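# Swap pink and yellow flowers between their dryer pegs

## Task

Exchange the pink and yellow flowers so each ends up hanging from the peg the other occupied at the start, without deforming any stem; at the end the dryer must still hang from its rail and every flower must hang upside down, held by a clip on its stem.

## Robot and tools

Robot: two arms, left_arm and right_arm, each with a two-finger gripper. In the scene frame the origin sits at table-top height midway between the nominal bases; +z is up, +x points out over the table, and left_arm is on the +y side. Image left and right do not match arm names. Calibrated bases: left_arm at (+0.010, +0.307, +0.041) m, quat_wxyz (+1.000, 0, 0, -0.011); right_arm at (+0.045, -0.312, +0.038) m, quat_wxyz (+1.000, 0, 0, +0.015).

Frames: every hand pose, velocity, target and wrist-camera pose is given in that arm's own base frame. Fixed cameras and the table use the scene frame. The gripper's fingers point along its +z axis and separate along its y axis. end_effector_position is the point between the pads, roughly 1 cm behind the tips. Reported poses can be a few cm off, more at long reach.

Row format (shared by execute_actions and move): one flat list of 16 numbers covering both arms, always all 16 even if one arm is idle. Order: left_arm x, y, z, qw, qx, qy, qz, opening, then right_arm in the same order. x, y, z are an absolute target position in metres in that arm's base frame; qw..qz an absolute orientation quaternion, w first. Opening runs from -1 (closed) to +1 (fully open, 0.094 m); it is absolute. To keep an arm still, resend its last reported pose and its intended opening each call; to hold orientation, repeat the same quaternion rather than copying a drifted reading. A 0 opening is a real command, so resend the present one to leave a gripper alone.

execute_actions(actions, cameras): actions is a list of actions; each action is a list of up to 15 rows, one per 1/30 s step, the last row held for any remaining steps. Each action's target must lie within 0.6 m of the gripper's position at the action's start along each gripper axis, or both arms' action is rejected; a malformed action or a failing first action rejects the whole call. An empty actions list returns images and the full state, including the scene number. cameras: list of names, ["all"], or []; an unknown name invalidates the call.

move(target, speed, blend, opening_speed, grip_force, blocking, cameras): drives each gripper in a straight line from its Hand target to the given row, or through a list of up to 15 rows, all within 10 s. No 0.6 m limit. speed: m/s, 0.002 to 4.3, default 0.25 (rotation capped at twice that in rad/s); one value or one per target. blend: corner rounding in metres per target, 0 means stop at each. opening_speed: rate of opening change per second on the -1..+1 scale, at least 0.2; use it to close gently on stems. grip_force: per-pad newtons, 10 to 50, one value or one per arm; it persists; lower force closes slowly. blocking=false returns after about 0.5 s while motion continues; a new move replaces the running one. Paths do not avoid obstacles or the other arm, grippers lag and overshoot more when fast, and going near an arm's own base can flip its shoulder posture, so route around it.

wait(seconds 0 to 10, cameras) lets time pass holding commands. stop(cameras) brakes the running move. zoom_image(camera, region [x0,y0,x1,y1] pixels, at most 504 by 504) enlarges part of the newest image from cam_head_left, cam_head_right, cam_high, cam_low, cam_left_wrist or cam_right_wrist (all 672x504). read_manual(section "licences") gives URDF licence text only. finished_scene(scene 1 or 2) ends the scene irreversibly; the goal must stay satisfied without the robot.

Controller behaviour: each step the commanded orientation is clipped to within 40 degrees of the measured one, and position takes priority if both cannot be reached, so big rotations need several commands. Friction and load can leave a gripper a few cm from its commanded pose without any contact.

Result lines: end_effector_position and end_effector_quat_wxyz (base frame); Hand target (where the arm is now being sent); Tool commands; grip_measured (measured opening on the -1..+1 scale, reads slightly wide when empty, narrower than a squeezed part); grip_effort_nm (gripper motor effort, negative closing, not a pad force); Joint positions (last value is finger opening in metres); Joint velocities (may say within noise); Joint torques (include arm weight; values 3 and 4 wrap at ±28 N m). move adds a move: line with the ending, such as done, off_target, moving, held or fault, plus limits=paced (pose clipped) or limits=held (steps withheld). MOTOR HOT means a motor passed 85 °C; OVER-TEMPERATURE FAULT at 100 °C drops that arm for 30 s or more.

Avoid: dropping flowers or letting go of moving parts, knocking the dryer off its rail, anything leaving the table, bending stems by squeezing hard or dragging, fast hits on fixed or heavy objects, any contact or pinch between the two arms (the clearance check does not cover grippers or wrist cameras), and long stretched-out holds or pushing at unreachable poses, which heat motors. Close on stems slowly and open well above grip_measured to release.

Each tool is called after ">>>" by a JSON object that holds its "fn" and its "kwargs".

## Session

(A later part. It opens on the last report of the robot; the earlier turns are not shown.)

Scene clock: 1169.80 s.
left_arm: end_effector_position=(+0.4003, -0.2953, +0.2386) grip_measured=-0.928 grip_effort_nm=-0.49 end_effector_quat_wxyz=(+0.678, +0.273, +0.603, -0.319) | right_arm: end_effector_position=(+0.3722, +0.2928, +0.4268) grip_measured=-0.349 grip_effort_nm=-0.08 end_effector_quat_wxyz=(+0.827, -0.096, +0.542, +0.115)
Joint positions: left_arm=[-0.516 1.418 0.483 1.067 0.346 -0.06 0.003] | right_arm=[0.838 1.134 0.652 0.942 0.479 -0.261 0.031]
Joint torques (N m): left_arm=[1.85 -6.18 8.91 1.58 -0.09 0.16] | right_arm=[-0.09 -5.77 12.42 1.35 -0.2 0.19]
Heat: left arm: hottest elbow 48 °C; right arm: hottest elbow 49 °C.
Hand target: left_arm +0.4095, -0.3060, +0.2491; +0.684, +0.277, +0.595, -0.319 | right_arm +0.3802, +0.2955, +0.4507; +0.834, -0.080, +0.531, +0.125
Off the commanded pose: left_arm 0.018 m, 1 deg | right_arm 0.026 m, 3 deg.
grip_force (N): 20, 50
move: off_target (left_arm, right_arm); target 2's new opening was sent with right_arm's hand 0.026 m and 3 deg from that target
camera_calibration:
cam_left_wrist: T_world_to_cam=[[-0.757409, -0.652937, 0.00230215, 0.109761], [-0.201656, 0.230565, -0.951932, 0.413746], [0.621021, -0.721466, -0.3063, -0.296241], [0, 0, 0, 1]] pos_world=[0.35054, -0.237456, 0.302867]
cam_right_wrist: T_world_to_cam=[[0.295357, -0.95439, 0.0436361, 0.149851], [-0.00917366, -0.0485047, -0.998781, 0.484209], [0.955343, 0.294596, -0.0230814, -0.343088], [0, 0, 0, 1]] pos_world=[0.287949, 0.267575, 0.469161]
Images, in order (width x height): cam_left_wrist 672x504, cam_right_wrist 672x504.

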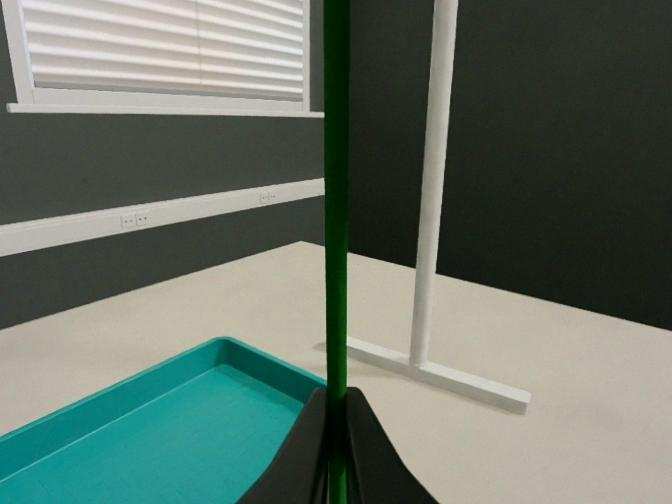

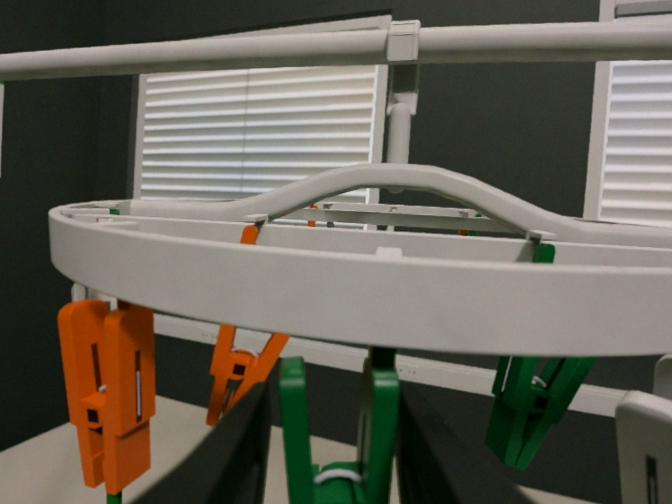

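>>> {"fn": "move", "kwargs": {"target": [0.4103, -0.3065, 0.249, 0.6840, 0.2773, 0.5946, -0.3189, -0.96, 0.3815, 0.2945, 0.451, 0.8341, -0.0794, 0.5314, 0.1247, -0.64], "speed": 0.06, "opening_speed": 0.4, "cameras": ["cam_low", "cam_right_wrist"]}}

>>> {"fn": "zoom_image", "kwargs": {"camera": "cam_low", "region": [160, 90, 220, 150]}}

>>> {"fn": "zoom_image", "kwargs": {"camera": "cam_right_wrist", "region": [160, 304, 500, 504]}}

Scene clock: 1172.97 s.
left_arm: end_effector_position=(+0.4004, -0.2954, +0.2379) grip_measured=-0.929 grip_effort_nm=-0.51 end_effector_quat_wxyz=(+0.677, +0.273, +0.604, -0.319) | right_arm: end_effector_position=(+0.3733, +0.2919, +0.4266) grip_measured=-0.581 grip_effort_nm=-0.97 end_effector_quat_wxyz=(+0.827, -0.096, +0.542, +0.115)
Joint positions: left_arm=[-0.516 1.419 0.483 1.065 0.346 -0.06 0.003] | right_arm=[0.833 1.134 0.652 0.94 0.475 -0.258 0.02]
Joint torques (N m): left_arm=[1.85 -6.24 8.91 1.65 -0.09 0.16] | right_arm=[-0.38 -6.07 12.19 1.28 -0.19 0.2]
Heat: left arm: hottest elbow 49 °C; right arm: hottest elbow 50 °C.
Hand target: left_arm +0.4095, -0.3060, +0.2491; +0.684, +0.277, +0.595, -0.319 | right_arm +0.3802, +0.2935, +0.4508; +0.834, -0.080, +0.531, +0.125
Off the commanded pose: left_arm 0.019 m, 1 deg | right_arm 0.026 m, 3 deg.
grip_force (N): 20, 50
move: off_target (left_arm, right_arm)
camera_calibration:
cam_right_wrist: T_world_to_cam=[[0.295693, -0.954283, 0.0437061, 0.148487], [-0.00990184, -0.0488113, -0.998759, 0.484258], [0.955232, 0.294893, -0.0238823, -0.343646], [0, 0, 0, 1]] pos_world=[0.28915, 0.266675, 0.468961]
Images, in order (width x height): cam_low 672x504, cam_right_wrist 672x504.

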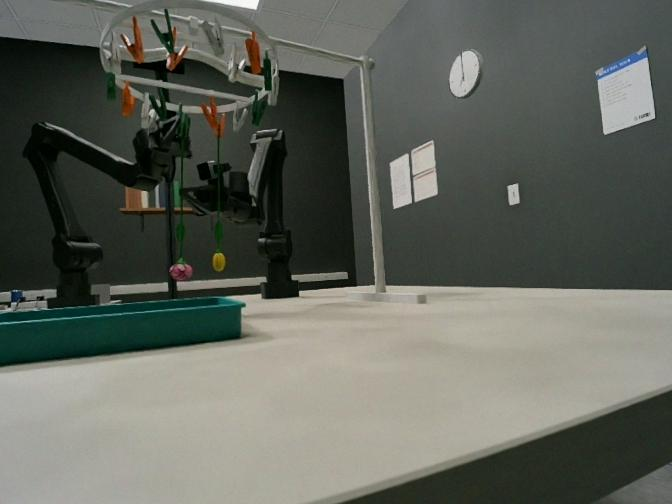

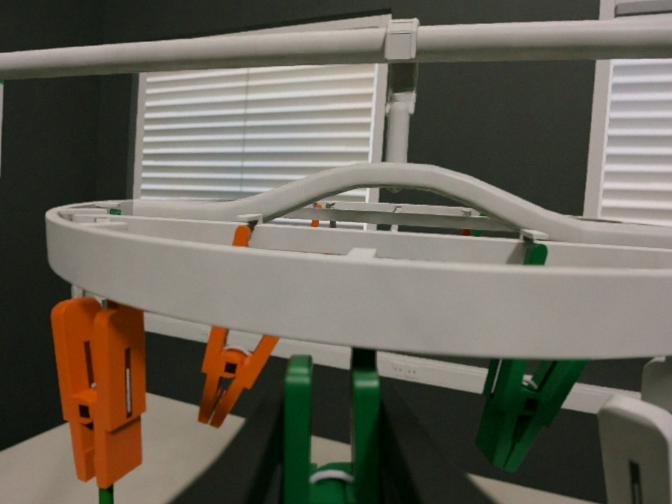

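Scaled by 8.400 from the camera's 672x504 image, which has a finer 960x720 frame.

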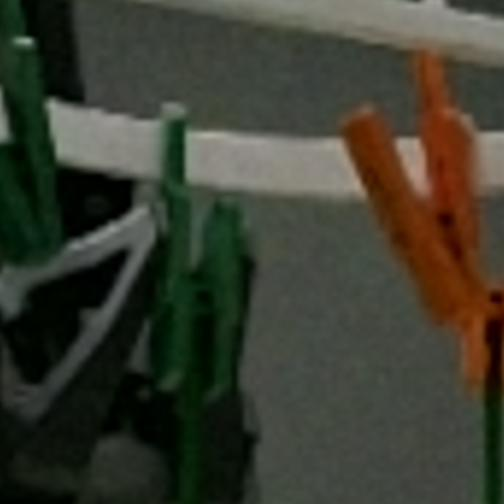

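Scaled by 1.482 from the camera's 672x504 image, which has a finer 960x720 frame.

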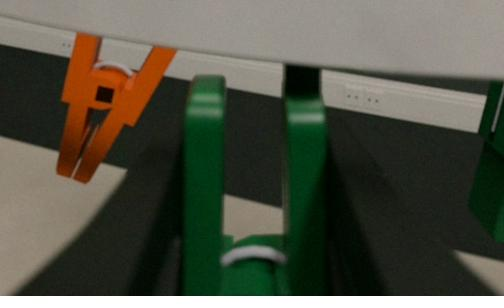

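>>> {"fn": "move", "kwargs": {"target": [[0.4103, -0.3065, 0.2020, 0.6840, 0.2773, 0.5946, -0.3189, -0.96, 0.3815, 0.2945, 0.451, 0.8341, -0.0794, 0.5314, 0.1247, -0.64], [0.4103, -0.3065, 0.2015, 0.6840, 0.2773, 0.5946, -0.3189, -0.96, 0.3815, 0.2945, 0.451, 0.8341, -0.0794, 0.5314, 0.1247, 0.1], [0.4053, -0.3065, 0.2015, 0.6840, 0.2773, 0.5946, -0.3189, -0.96, 0.272, 0.262, 0.448, 0.8341, -0.0794, 0.5314, 0.1247, 0.1], [0.320, -0.315, 0.215, 0.7295, 0.1693, 0.6342, -0.1947, -0.96, 0.32, 0.16, 0.44, 0.7869, -0.1713, 0.5332, 0.2596, 0.1]], "speed": [0.1, 0.1, 0.2, 0.25], "opening_speed": 0.6, "cameras": ["all"]}}

>>> {"fn": "zoom_image", "kwargs": {"camera": "cam_low", "region": [90, 60, 250, 300]}}

Scene clock: 1187.07 s.
left_arm: end_effector_position=(+0.3232, -0.3126, +0.2097) grip_measured=-0.929 grip_effort_nm=-0.51 end_effector_quat_wxyz=(+0.726, +0.166, +0.638, -0.194) | right_arm: end_effector_position=(+0.3174, +0.1624, +0.4416) grip_measured=+0.099 grip_effort_nm=0.07 end_effector_quat_wxyz=(+0.788, -0.178, +0.531, +0.256)
Joint positions: left_arm=[-0.919 1.429 0.34 1.231 -0.4 0.05 0.003] | right_arm=[0.342 0.619 0.468 0.548 -0.272 0.104 0.052]
Joint torques (N m): left_arm=[1.9 -7.36 4.96 1.74 -0.03 0.18] | right_arm=[-0.26 1.55 9.1 2.19 -0.01 0.19]
Heat: left arm: hottest elbow 49 °C; right arm: hottest elbow 50 °C.
Hand target: left_arm +0.3200, -0.3149, +0.2150; +0.729, +0.169, +0.634, -0.195 | right_arm +0.3200, +0.1600, +0.4399; +0.787, -0.171, +0.533, +0.259
Off the commanded pose: left_arm 0.007 m, 1 deg | right_arm 0.004 m, 1 deg.
grip_force (N): 20, 50
move: done; target 2's new opening was sent with right_arm's hand 0.026 m and 3 deg from that target
camera_calibration:
cam_left_wrist: T_world_to_cam=[[-0.487096, -0.873323, -0.0065955, -0.114233], [-0.257872, 0.151035, -0.954301, 0.368457], [0.83441, -0.463136, -0.298774, -0.259465], [0, 0, 0, 1]] pos_world=[0.255872, -0.275579, 0.273344]
cam_right_wrist: T_world_to_cam=[[0.593533, -0.804604, 0.0181829, -0.0668446], [-0.0267607, -0.0423108, -0.998746, 0.496717], [0.804364, 0.592302, -0.0466446, -0.24211], [0, 0, 0, 1]] pos_world=[0.247712, 0.110636, 0.486016]

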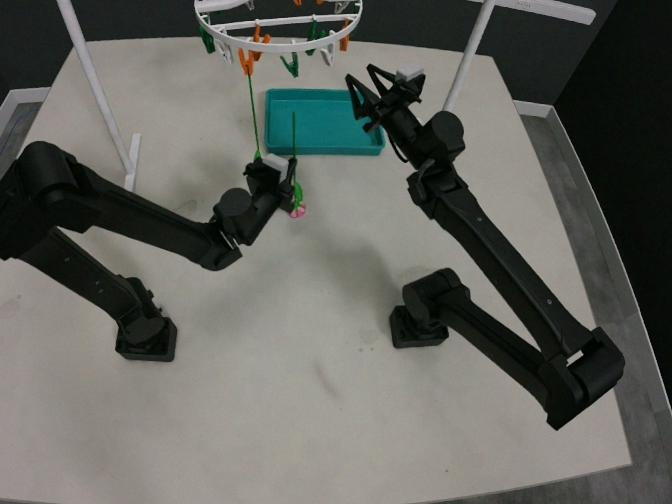

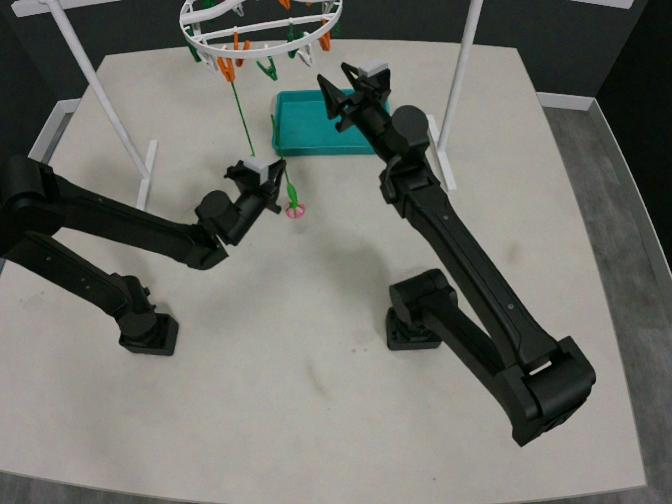

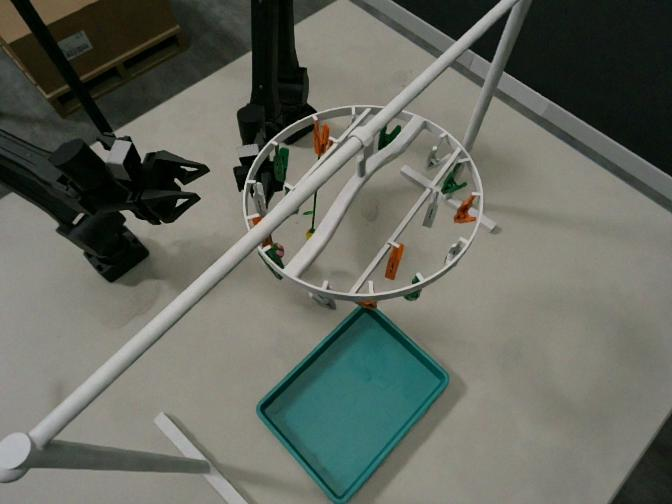

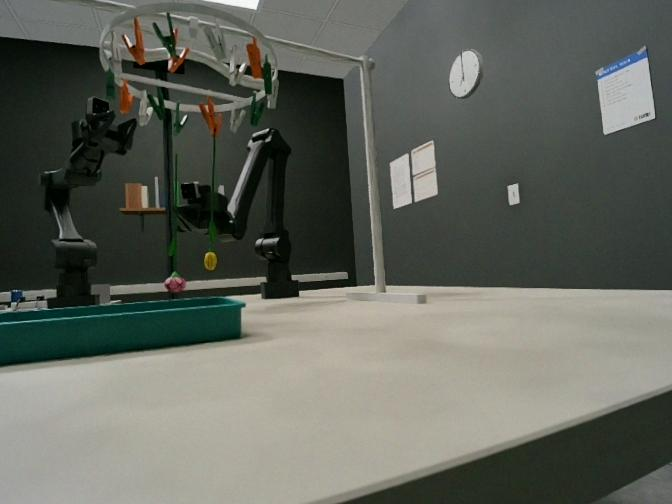

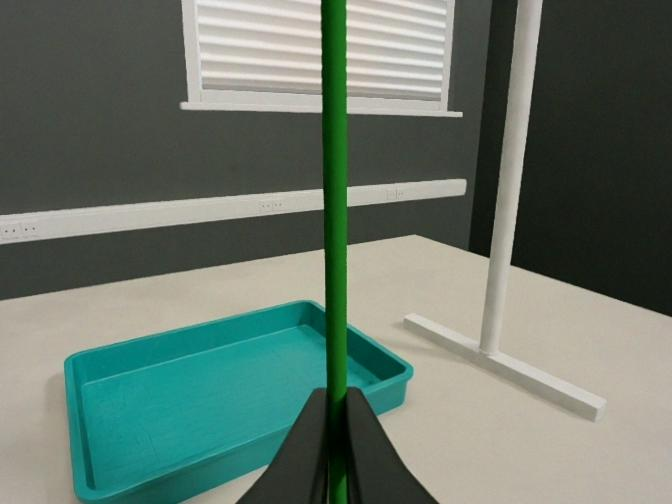

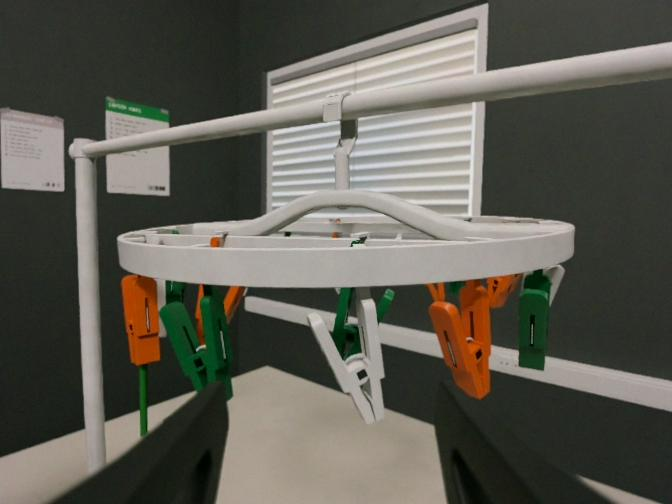

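Scaled by 2.100 from the camera's 672x504 image, which has a finer 960x720 frame.

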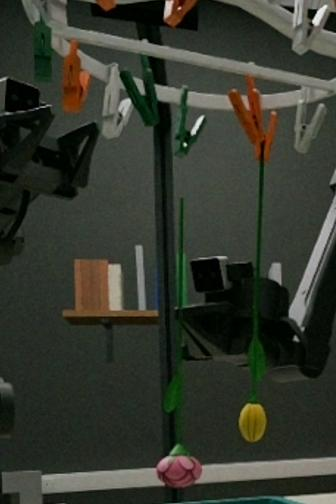

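>>> {"fn": "zoom_image", "kwargs": {"camera": "cam_right_wrist", "region": [380, 260, 580, 440]}}

Scaled by 2.520 from the camera's 672x504 image, which has a finer 960x720 frame.

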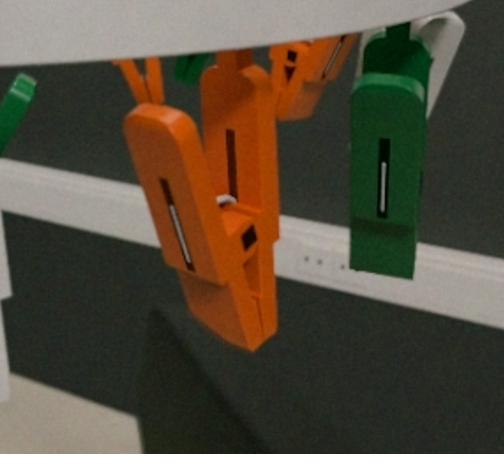

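>>> {"fn": "move", "kwargs": {"target": [[0.42, -0.37, 0.204, 0.7472, 0.0857, 0.6496, -0.0986, -0.96, 0.36, 0.10, 0.43, 0.7131, -0.2669, 0.5472, 0.3478, 0.1], [0.508, -0.4205, 0.204, 0.7540, 0.0286, 0.6555, -0.0329, -0.96, 0.388, 0.072, 0.43, 0.7131, -0.2669, 0.5472, 0.3478, 0.1]], "speed": 0.2, "blend": [0.03, 0], "cameras": ["cam_right_wrist", "cam_low", "cam_left_wrist", "cam_high"]}}

>>> {"fn": "zoom_image", "kwargs": {"camera": "cam_right_wrist", "region": [220, 160, 500, 400]}}

>>> {"fn": "zoom_image", "kwargs": {"camera": "cam_low", "region": [80, 60, 240, 300]}}

Scene clock: 1209.77 s.
left_arm: end_effector_position=(+0.4953, -0.4148, +0.1990) grip_measured=-0.929 grip_effort_nm=-0.51 end_effector_quat_wxyz=(+0.750, +0.033, +0.659, -0.038) | right_arm: end_effector_position=(+0.3803, +0.0763, +0.4037) grip_measured=+0.099 grip_effort_nm=0.08 end_effector_quat_wxyz=(+0.701, -0.259, +0.562, +0.355)
Joint positions: left_arm=[-0.887 1.898 0.979 1.101 -0.778 0.129 0.003] | right_arm=[-0.2 0.975 0.561 0.902 -1.049 0.468 0.052]
Joint torques (N m): left_arm=[3.19 -12.45 8.85 1.47 0.01 0.17] | right_arm=[0.09 -2.84 12.45 2 0.18 0.19]
Heat: left arm: hottest elbow 45 °C; right arm: hottest elbow 49 °C.
Hand target: left_arm +0.5074, -0.4199, +0.2041; +0.754, +0.029, +0.655, -0.033 | right_arm +0.3865, +0.0720, +0.4293; +0.713, -0.267, +0.548, +0.347
Off the commanded pose: left_arm 0.015 m, 1 deg | right_arm 0.028 m, 3 deg.
grip_force (N): 20, 50
move: off_target (left_arm, right_arm)
camera_calibration:
cam_left_wrist: T_world_to_cam=[[-0.0934304, -0.995533, -0.0135727, -0.364124], [-0.298018, 0.040971, -0.953681, 0.39222], [0.949977, -0.0850579, -0.300515, -0.353625], [0, 0, 0, 1]] pos_world=[0.418804, -0.408646, 0.262841]
cam_right_wrist: T_world_to_cam=[[0.790928, -0.611356, -0.0260125, -0.24472], [-0.137127, -0.135655, -0.98122, 0.498908], [0.596347, 0.779641, -0.191127, -0.120367], [0, 0, 0, 1]] pos_world=[0.33375, 0.0119111, 0.460168]
Images, in order (width x height): cam_high 672x504, cam_low 672x504, cam_left_wrist 672x504, cam_right_wrist 672x504.

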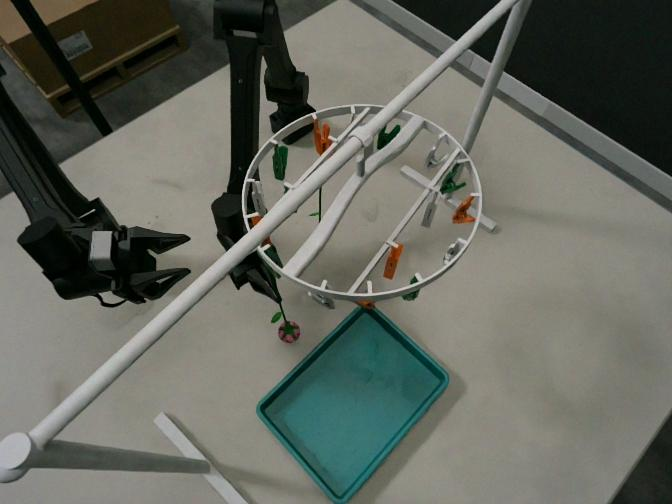

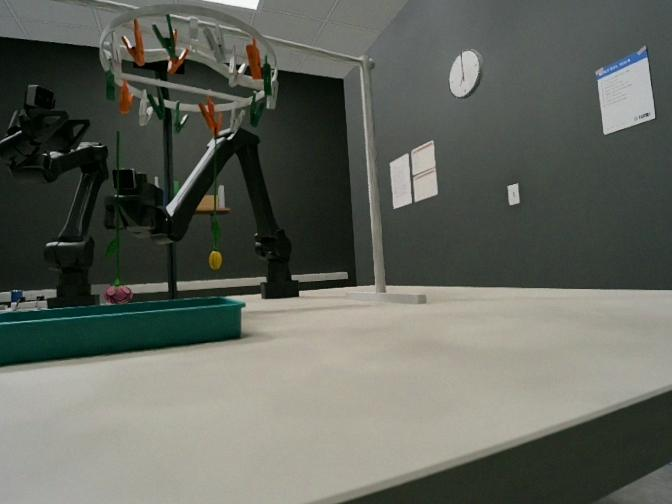

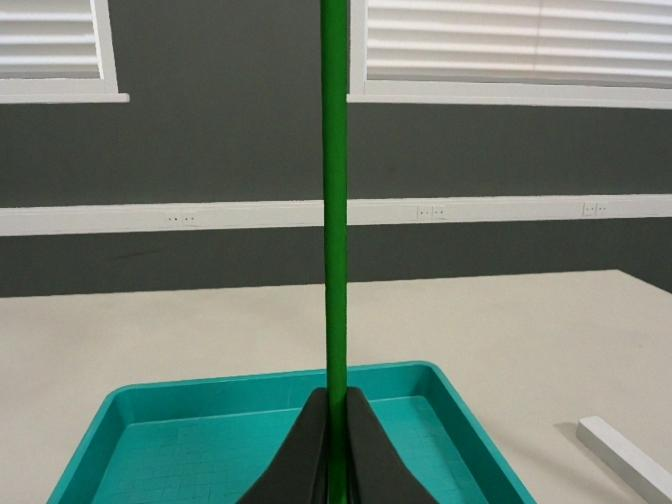

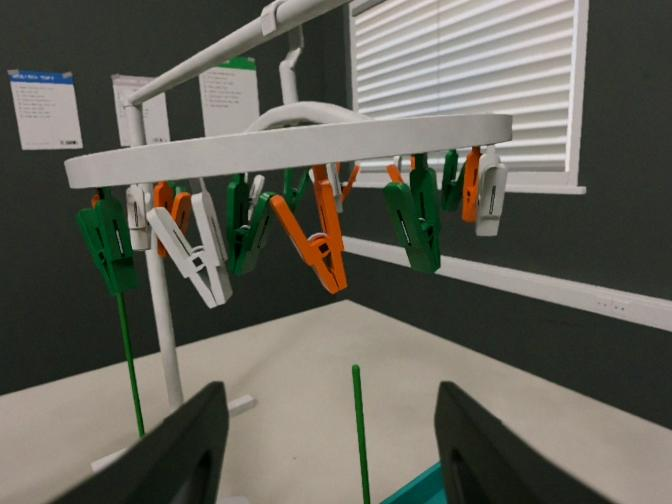

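Scaled by 1.800 from the camera's 672x504 image, which has a finer 960x720 frame.

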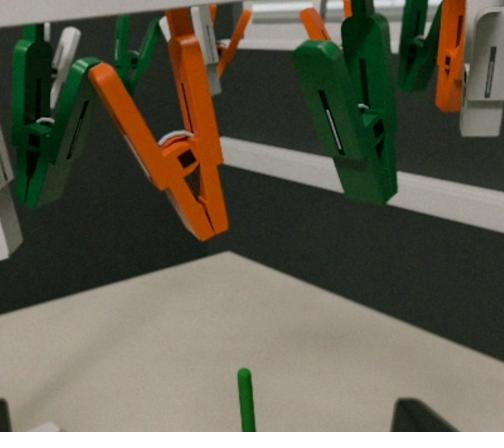

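Scaled by 2.100 from the camera's 672x504 image, which has a finer 960x720 frame.

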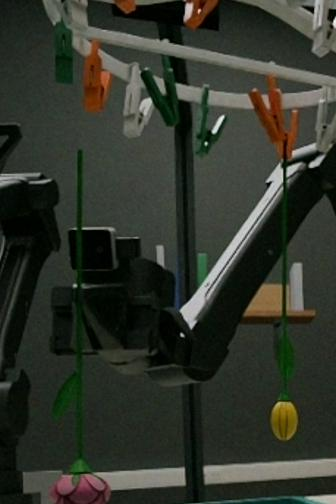

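>>> {"fn": "zoom_image", "kwargs": {"camera": "cam_right_wrist", "region": [260, 160, 360, 300]}}

Scaled by 3.600 from the camera's 672x504 image, which has a finer 960x720 frame.

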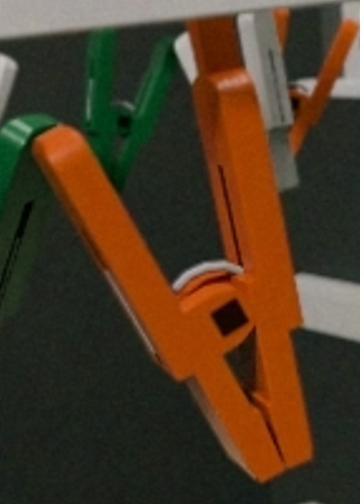

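>>> {"fn": "move", "kwargs": {"target": [[0.485, -0.4075, 0.205, 0.7540, 0.0286, 0.6555, -0.0329, -0.96, 0.437, 0.154, 0.463, 0.7480, -0.3345, 0.4205, 0.3894, -0.2], [0.485, -0.4075, 0.205, 0.7540, 0.0286, 0.6555, -0.0329, -0.96, 0.4585, 0.195, 0.463, 0.7480, -0.3345, 0.4205, 0.3894, -0.2]], "speed": [0.2, 0.1], "cameras": ["cam_right_wrist", "cam_low", "cam_head_left"]}}

>>> {"fn": "zoom_image", "kwargs": {"camera": "cam_right_wrist", "region": [160, 284, 500, 504]}}

>>> {"fn": "zoom_image", "kwargs": {"camera": "cam_low", "region": [90, 70, 170, 150]}}

Scene clock: 1241.70 s.
left_arm: end_effector_position=(+0.4903, -0.4051, +0.1870) grip_measured=-0.929 grip_effort_nm=-0.51 end_effector_quat_wxyz=(+0.744, +0.035, +0.666, -0.024) | right_arm: end_effector_position=(+0.4504, +0.1898, +0.4442) grip_measured=-0.199 grip_effort_nm=-0.08 end_effector_quat_wxyz=(+0.739, -0.325, +0.437, +0.397)
Joint positions: left_arm=[-0.887 1.898 0.949 1.107 -0.796 0.134 0.003] | right_arm=[0.12 1.328 0.811 1.215 -0.886 0.432 0.038]
Joint torques (N m): left_arm=[1.9 -15.38 5.64 2.67 0 0.17] | right_arm=[1.2 -8.64 11.7 0.85 0.41 -0.11]
Heat: left arm: hottest elbow 46 °C; right arm: hottest elbow 56 °C.
Hand target: left_arm +0.4852, -0.4074, +0.2048; +0.754, +0.028, +0.656, -0.033 | right_arm +0.4573, +0.1945, +0.4626; +0.748, -0.334, +0.420, +0.390
Off the commanded pose: left_arm 0.019 m, 2 deg | right_arm 0.021 m, 3 deg.
grip_force (N): 20, 50
move: off_target (left_arm, right_arm)
camera_calibration:
cam_right_wrist: T_world_to_cam=[[0.870465, -0.471203, 0.142332, -0.36697], [0.122519, -0.0726495, -0.989804, 0.438625], [0.476739, 0.879028, -0.00550754, -0.290286], [0, 0, 0, 1]] pos_world=[0.404085, 0.114118, 0.484785]
Images, in order (width x height): cam_head_left 672x504, cam_low 672x504, cam_right_wrist 672x504.

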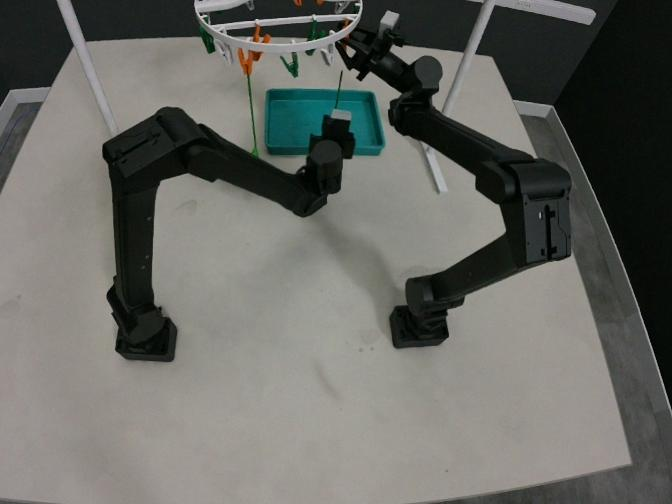

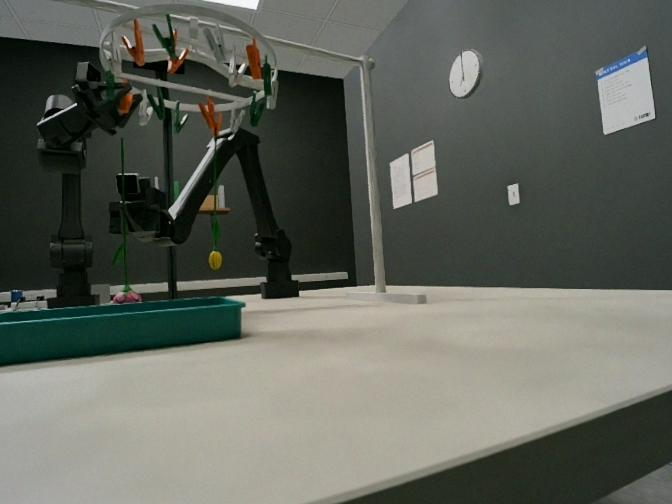

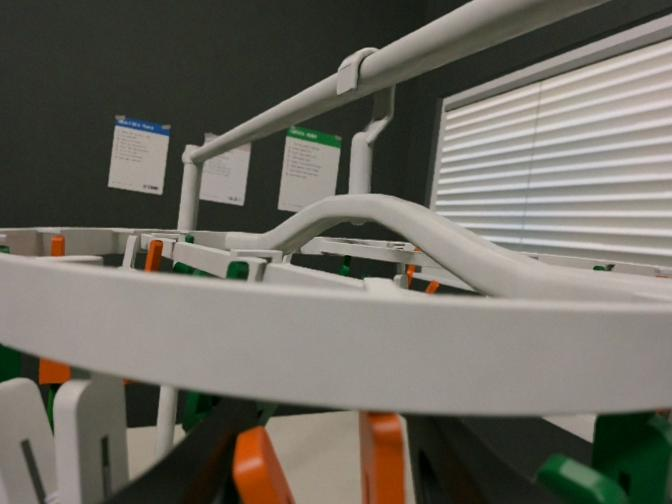

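Scaled by 1.482 from the camera's 672x504 image, which has a finer 960x720 frame.

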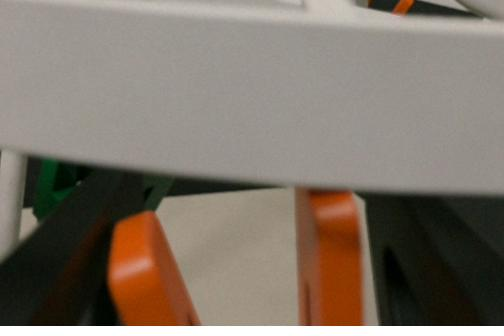

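Scaled by 6.300 from the camera's 672x504 image, which has a finer 960x720 frame.

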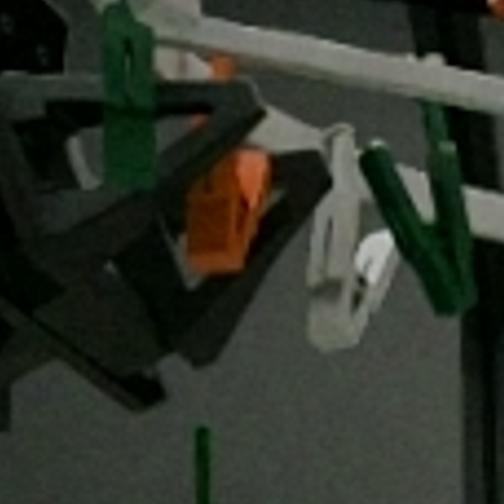

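>>> {"fn": "move", "kwargs": {"target": [[0.481, -0.4095, 0.216, 0.7540, 0.0286, 0.6555, -0.0329, -0.96, 0.4585, 0.195, 0.4465, 0.7480, -0.3345, 0.4205, 0.3894, -0.2], [0.481, -0.4095, 0.216, 0.7540, 0.0286, 0.6555, -0.0329, -0.96, 0.4585, 0.195, 0.4465, 0.7480, -0.3345, 0.4205, 0.3894, -0.40]], "speed": 0.06, "opening_speed": 0.5, "cameras": ["cam_right_wrist", "cam_low"]}}

>>> {"fn": "zoom_image", "kwargs": {"camera": "cam_right_wrist", "region": [160, 284, 500, 504]}}

>>> {"fn": "zoom_image", "kwargs": {"camera": "cam_low", "region": [90, 70, 170, 150]}}

Scene clock: 1251.63 s.
left_arm: end_effector_position=(+0.4858, -0.4063, +0.2042) grip_measured=-0.929 grip_effort_nm=-0.51 end_effector_quat_wxyz=(+0.750, +0.028, +0.660, -0.030) | right_arm: end_effector_position=(+0.4546, +0.1903, +0.4374) grip_measured=-0.397 grip_effort_nm=-0.12 end_effector_quat_wxyz=(+0.740, -0.326, +0.435, +0.396)
Joint positions: left_arm=[-0.895 1.87 0.949 1.107 -0.804 0.137 0.003] | right_arm=[0.12 1.351 0.811 1.242 -0.886 0.429 0.028]
Joint torques (N m): left_arm=[1.85 -14.97 5.85 1.63 0.02 0.17] | right_arm=[1.2 -8.76 9.87 1.74 0.39 -0.11]
Heat: left arm: hottest elbow 46 °C; right arm: hottest elbow 55 °C.
Hand target: left_arm +0.4810, -0.4096, +0.2159; +0.754, +0.029, +0.655, -0.033 | right_arm +0.4581, +0.1949, +0.4465; +0.748, -0.334, +0.421, +0.389
Off the commanded pose: left_arm 0.013 m, 1 deg | right_arm 0.011 m, 2 deg.
grip_force (N): 20, 50
move: off_target (left_arm, right_arm); target 2's new opening was sent with right_arm's hand 0.011 m and 2 deg from that target
camera_calibration:
cam_right_wrist: T_world_to_cam=[[0.869041, -0.472296, 0.147324, -0.370662], [0.12791, -0.0731682, -0.989083, 0.428699], [0.47792, 0.878398, -0.0031749, -0.294185], [0, 0, 0, 1]] pos_world=[0.407882, 0.114717, 0.477693]
Images, in order (width x height): cam_low 672x504, cam_right_wrist 672x504.

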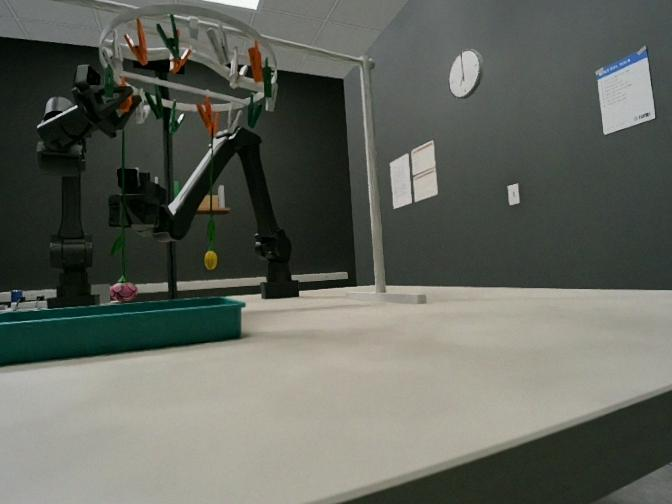

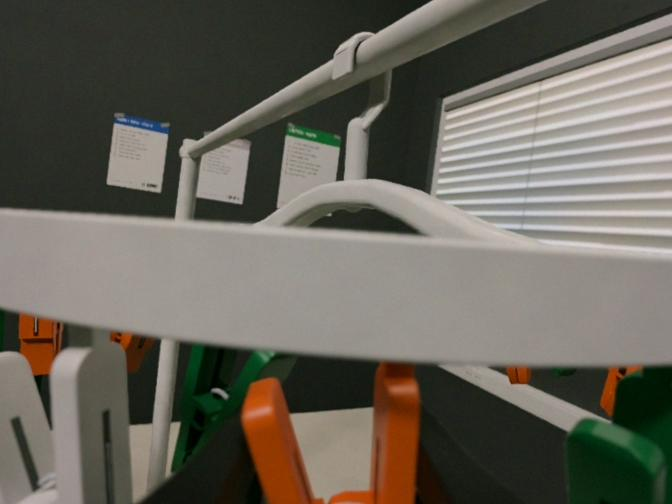

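Scaled by 1.482 from the camera's 672x504 image, which has a finer 960x720 frame.

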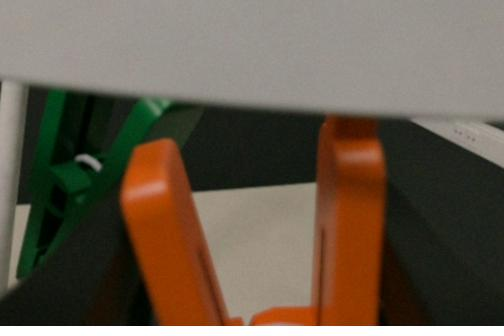

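Scaled by 6.300 from the camera's 672x504 image, which has a finer 960x720 frame.

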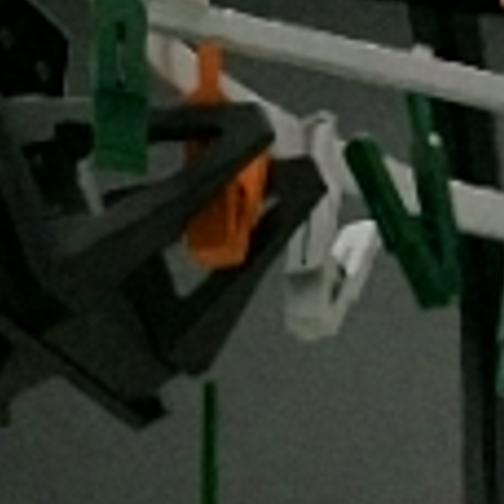

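>>> {"fn": "move", "kwargs": {"target": [0.480, -0.4095, 0.216, 0.7540, 0.0286, 0.6555, -0.0329, -0.96, 0.4585, 0.195, 0.4465, 0.7480, -0.3345, 0.4205, 0.3894, -0.64], "speed": 0.06, "opening_speed": 0.4, "cameras": ["cam_right_wrist", "cam_low", "cam_left_wrist"]}}

>>> {"fn": "zoom_image", "kwargs": {"camera": "cam_right_wrist", "region": [160, 284, 500, 504]}}

>>> {"fn": "zoom_image", "kwargs": {"camera": "cam_low", "region": [100, 80, 150, 140]}}

Scene clock: 1255.27 s.
left_arm: end_effector_position=(+0.4854, -0.4066, +0.2041) grip_measured=-0.929 grip_effort_nm=-0.51 end_effector_quat_wxyz=(+0.750, +0.028, +0.660, -0.030) | right_arm: end_effector_position=(+0.4546, +0.1902, +0.4375) grip_measured=-0.588 grip_effort_nm=-0.97 end_effector_quat_wxyz=(+0.740, -0.325, +0.435, +0.396)
Joint positions: left_arm=[-0.896 1.87 0.949 1.107 -0.806 0.137 0.003] | right_arm=[0.12 1.351 0.811 1.242 -0.885 0.429 0.019]
Joint torques (N m): left_arm=[1.85 -15.03 5.74 1.68 0.02 0.17] | right_arm=[1.26 -8.94 9.85 1.7 0.39 -0.11]
Heat: left arm: hottest elbow 47 °C; right arm: hottest elbow 54 °C.
Hand target: left_arm +0.4801, -0.4095, +0.2159; +0.754, +0.029, +0.655, -0.033 | right_arm +0.4581, +0.1949, +0.4465; +0.748, -0.334, +0.421, +0.389
Off the commanded pose: left_arm 0.013 m, 1 deg | right_arm 0.011 m, 2 deg.
grip_force (N): 20, 50
move: off_target (left_arm, right_arm)
camera_calibration:
cam_left_wrist: T_world_to_cam=[[-0.0742178, -0.997125, -0.0152759, -0.366392], [-0.299419, 0.0368925, -0.953408, 0.392791], [0.951231, -0.066186, -0.301296, -0.334727], [0, 0, 0, 1]] pos_world=[0.408819, -0.401984, 0.268041]
cam_right_wrist: T_world_to_cam=[[0.86887, -0.472643, 0.147218, -0.370651], [0.127885, -0.0729886, -0.9891, 0.428775], [0.478236, 0.878226, -0.00297353, -0.29435], [0, 0, 0, 1]] pos_world=[0.407982, 0.114616, 0.477793]
Images, in order (width x height): cam_low 672x504, cam_left_wrist 672x504, cam_right_wrist 672x504.

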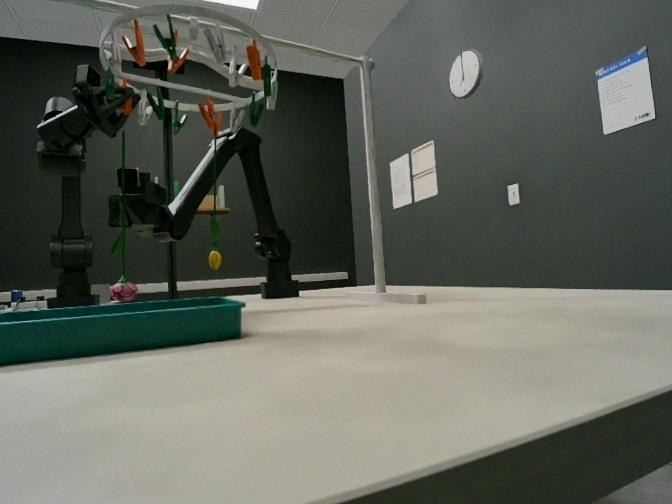

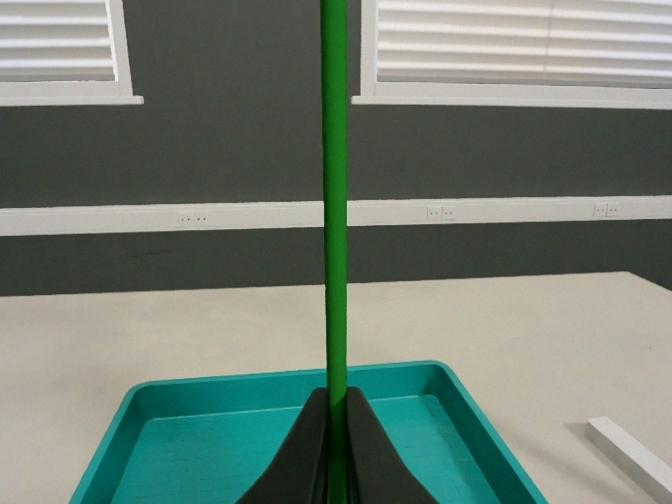

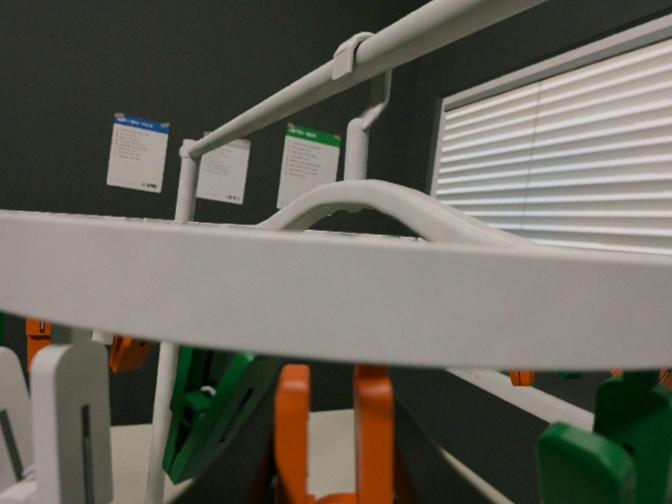

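Scaled by 1.482 from the camera's 672x504 image, which has a finer 960x720 frame.

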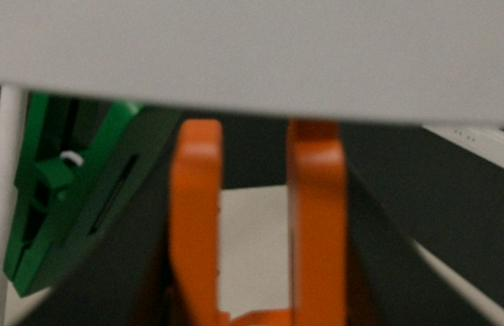

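Scaled by 8.400 from the camera's 672x504 image, which has a finer 960x720 frame.

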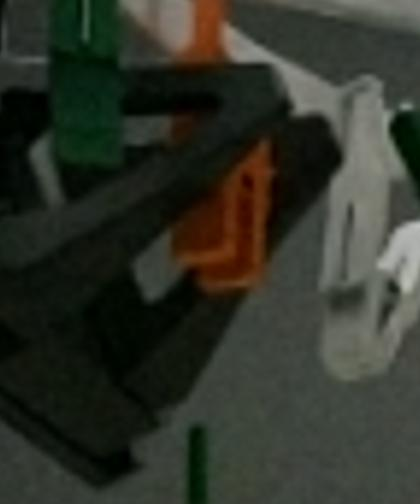

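>>> {"fn": "move", "kwargs": {"target": [0.4845, -0.4010, 0.222, 0.7540, 0.0286, 0.6555, -0.0329, -0.96, 0.4585, 0.195, 0.4465, 0.7480, -0.3345, 0.4205, 0.3894, -0.64], "speed": 0.06, "cameras": ["cam_high", "cam_low", "cam_head_left", "cam_head_right"]}}

>>> {"fn": "zoom_image", "kwargs": {"camera": "cam_low", "region": [100, 80, 150, 140]}}

>>> {"fn": "zoom_image", "kwargs": {"camera": "cam_high", "region": [230, 190, 310, 300]}}

>>> {"fn": "zoom_image", "kwargs": {"camera": "cam_head_left", "region": [290, 0, 400, 110]}}

>>> {"fn": "zoom_image", "kwargs": {"camera": "cam_head_right", "region": [270, 0, 380, 110]}}

Scene clock: 1267.53 s.
left_arm: end_effector_position=(+0.4826, -0.4054, +0.2112) grip_measured=-0.929 grip_effort_nm=-0.51 end_effector_quat_wxyz=(+0.751, +0.031, +0.658, -0.034) | right_arm: end_effector_position=(+0.4546, +0.1902, +0.4375) grip_measured=-0.590 grip_effort_nm=-1.03 end_effector_quat_wxyz=(+0.740, -0.325, +0.435, +0.396)
Joint positions: left_arm=[-0.896 1.848 0.939 1.098 -0.795 0.137 0.003] | right_arm=[0.12 1.351 0.811 1.242 -0.885 0.429 0.019]
Joint torques (N m): left_arm=[3.08 -14.86 5.83 1.5 0.24 0.12] | right_arm=[1.32 -8.76 9.89 1.72 0.39 -0.13]
Heat: left arm: hottest elbow 46 °C; right arm: hottest elbow 53 °C.
Hand target: left_arm +0.4844, -0.4010, +0.2217; +0.754, +0.029, +0.655, -0.033 | right_arm +0.4581, +0.1949, +0.4465; +0.748, -0.334, +0.421, +0.389
Off the commanded pose: left_arm 0.012 m, 1 deg | right_arm 0.011 m, 2 deg.
grip_force (N): 20, 50
move: off_target (left_arm, right_arm)
Images, in order (width x height): cam_head_left 672x504, cam_head_right 672x504, cam_high 672x504, cam_low 672x504.

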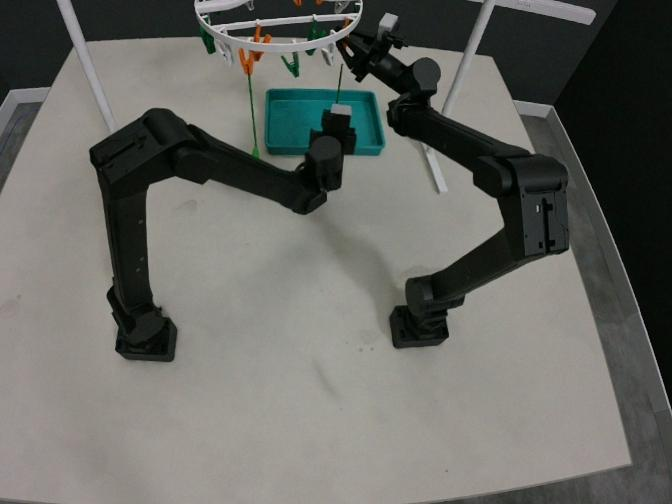

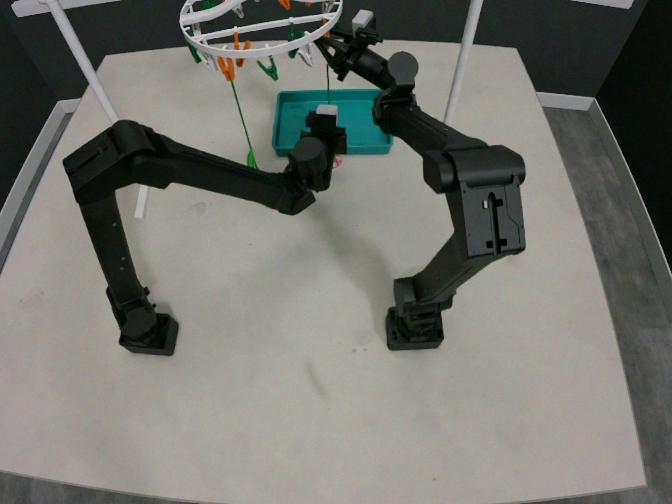

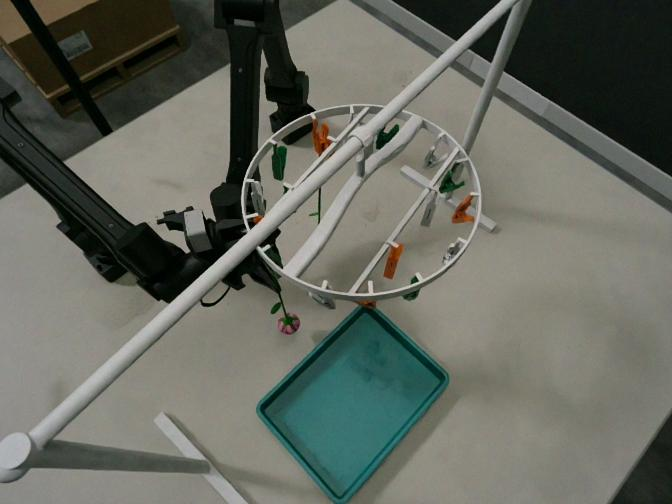

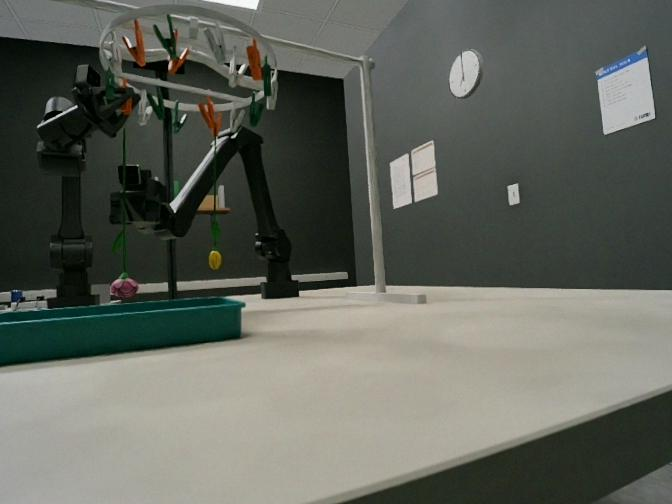

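Scaled by 8.400 from the camera's 672x504 image, which has a finer 960x720 frame.

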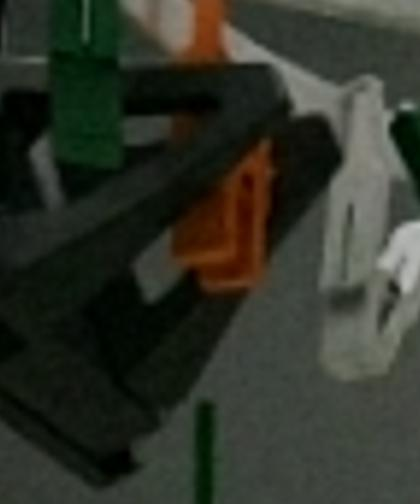

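Scaled by 4.582 from the camera's 672x504 image, which has a finer 960x720 frame.

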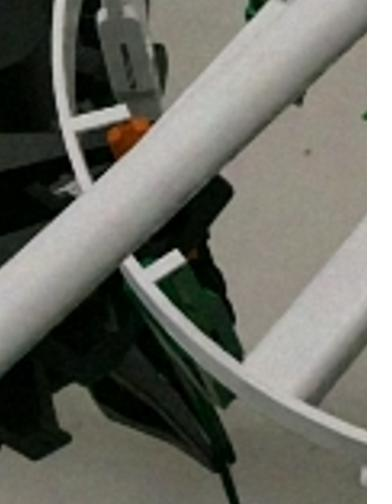

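Scaled by 4.582 from the camera's 672x504 image, which has a finer 960x720 frame.

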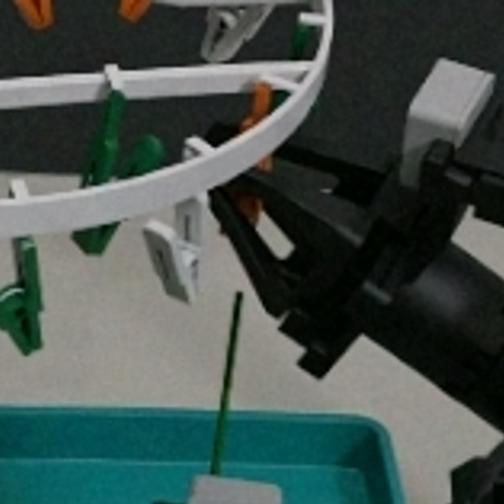

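Scaled by 4.582 from the camera's 672x504 image, which has a finer 960x720 frame.

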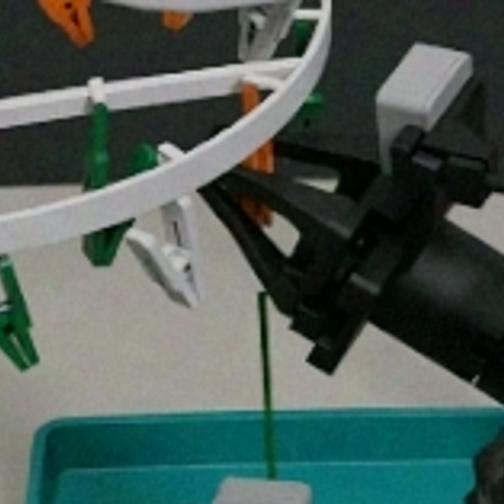

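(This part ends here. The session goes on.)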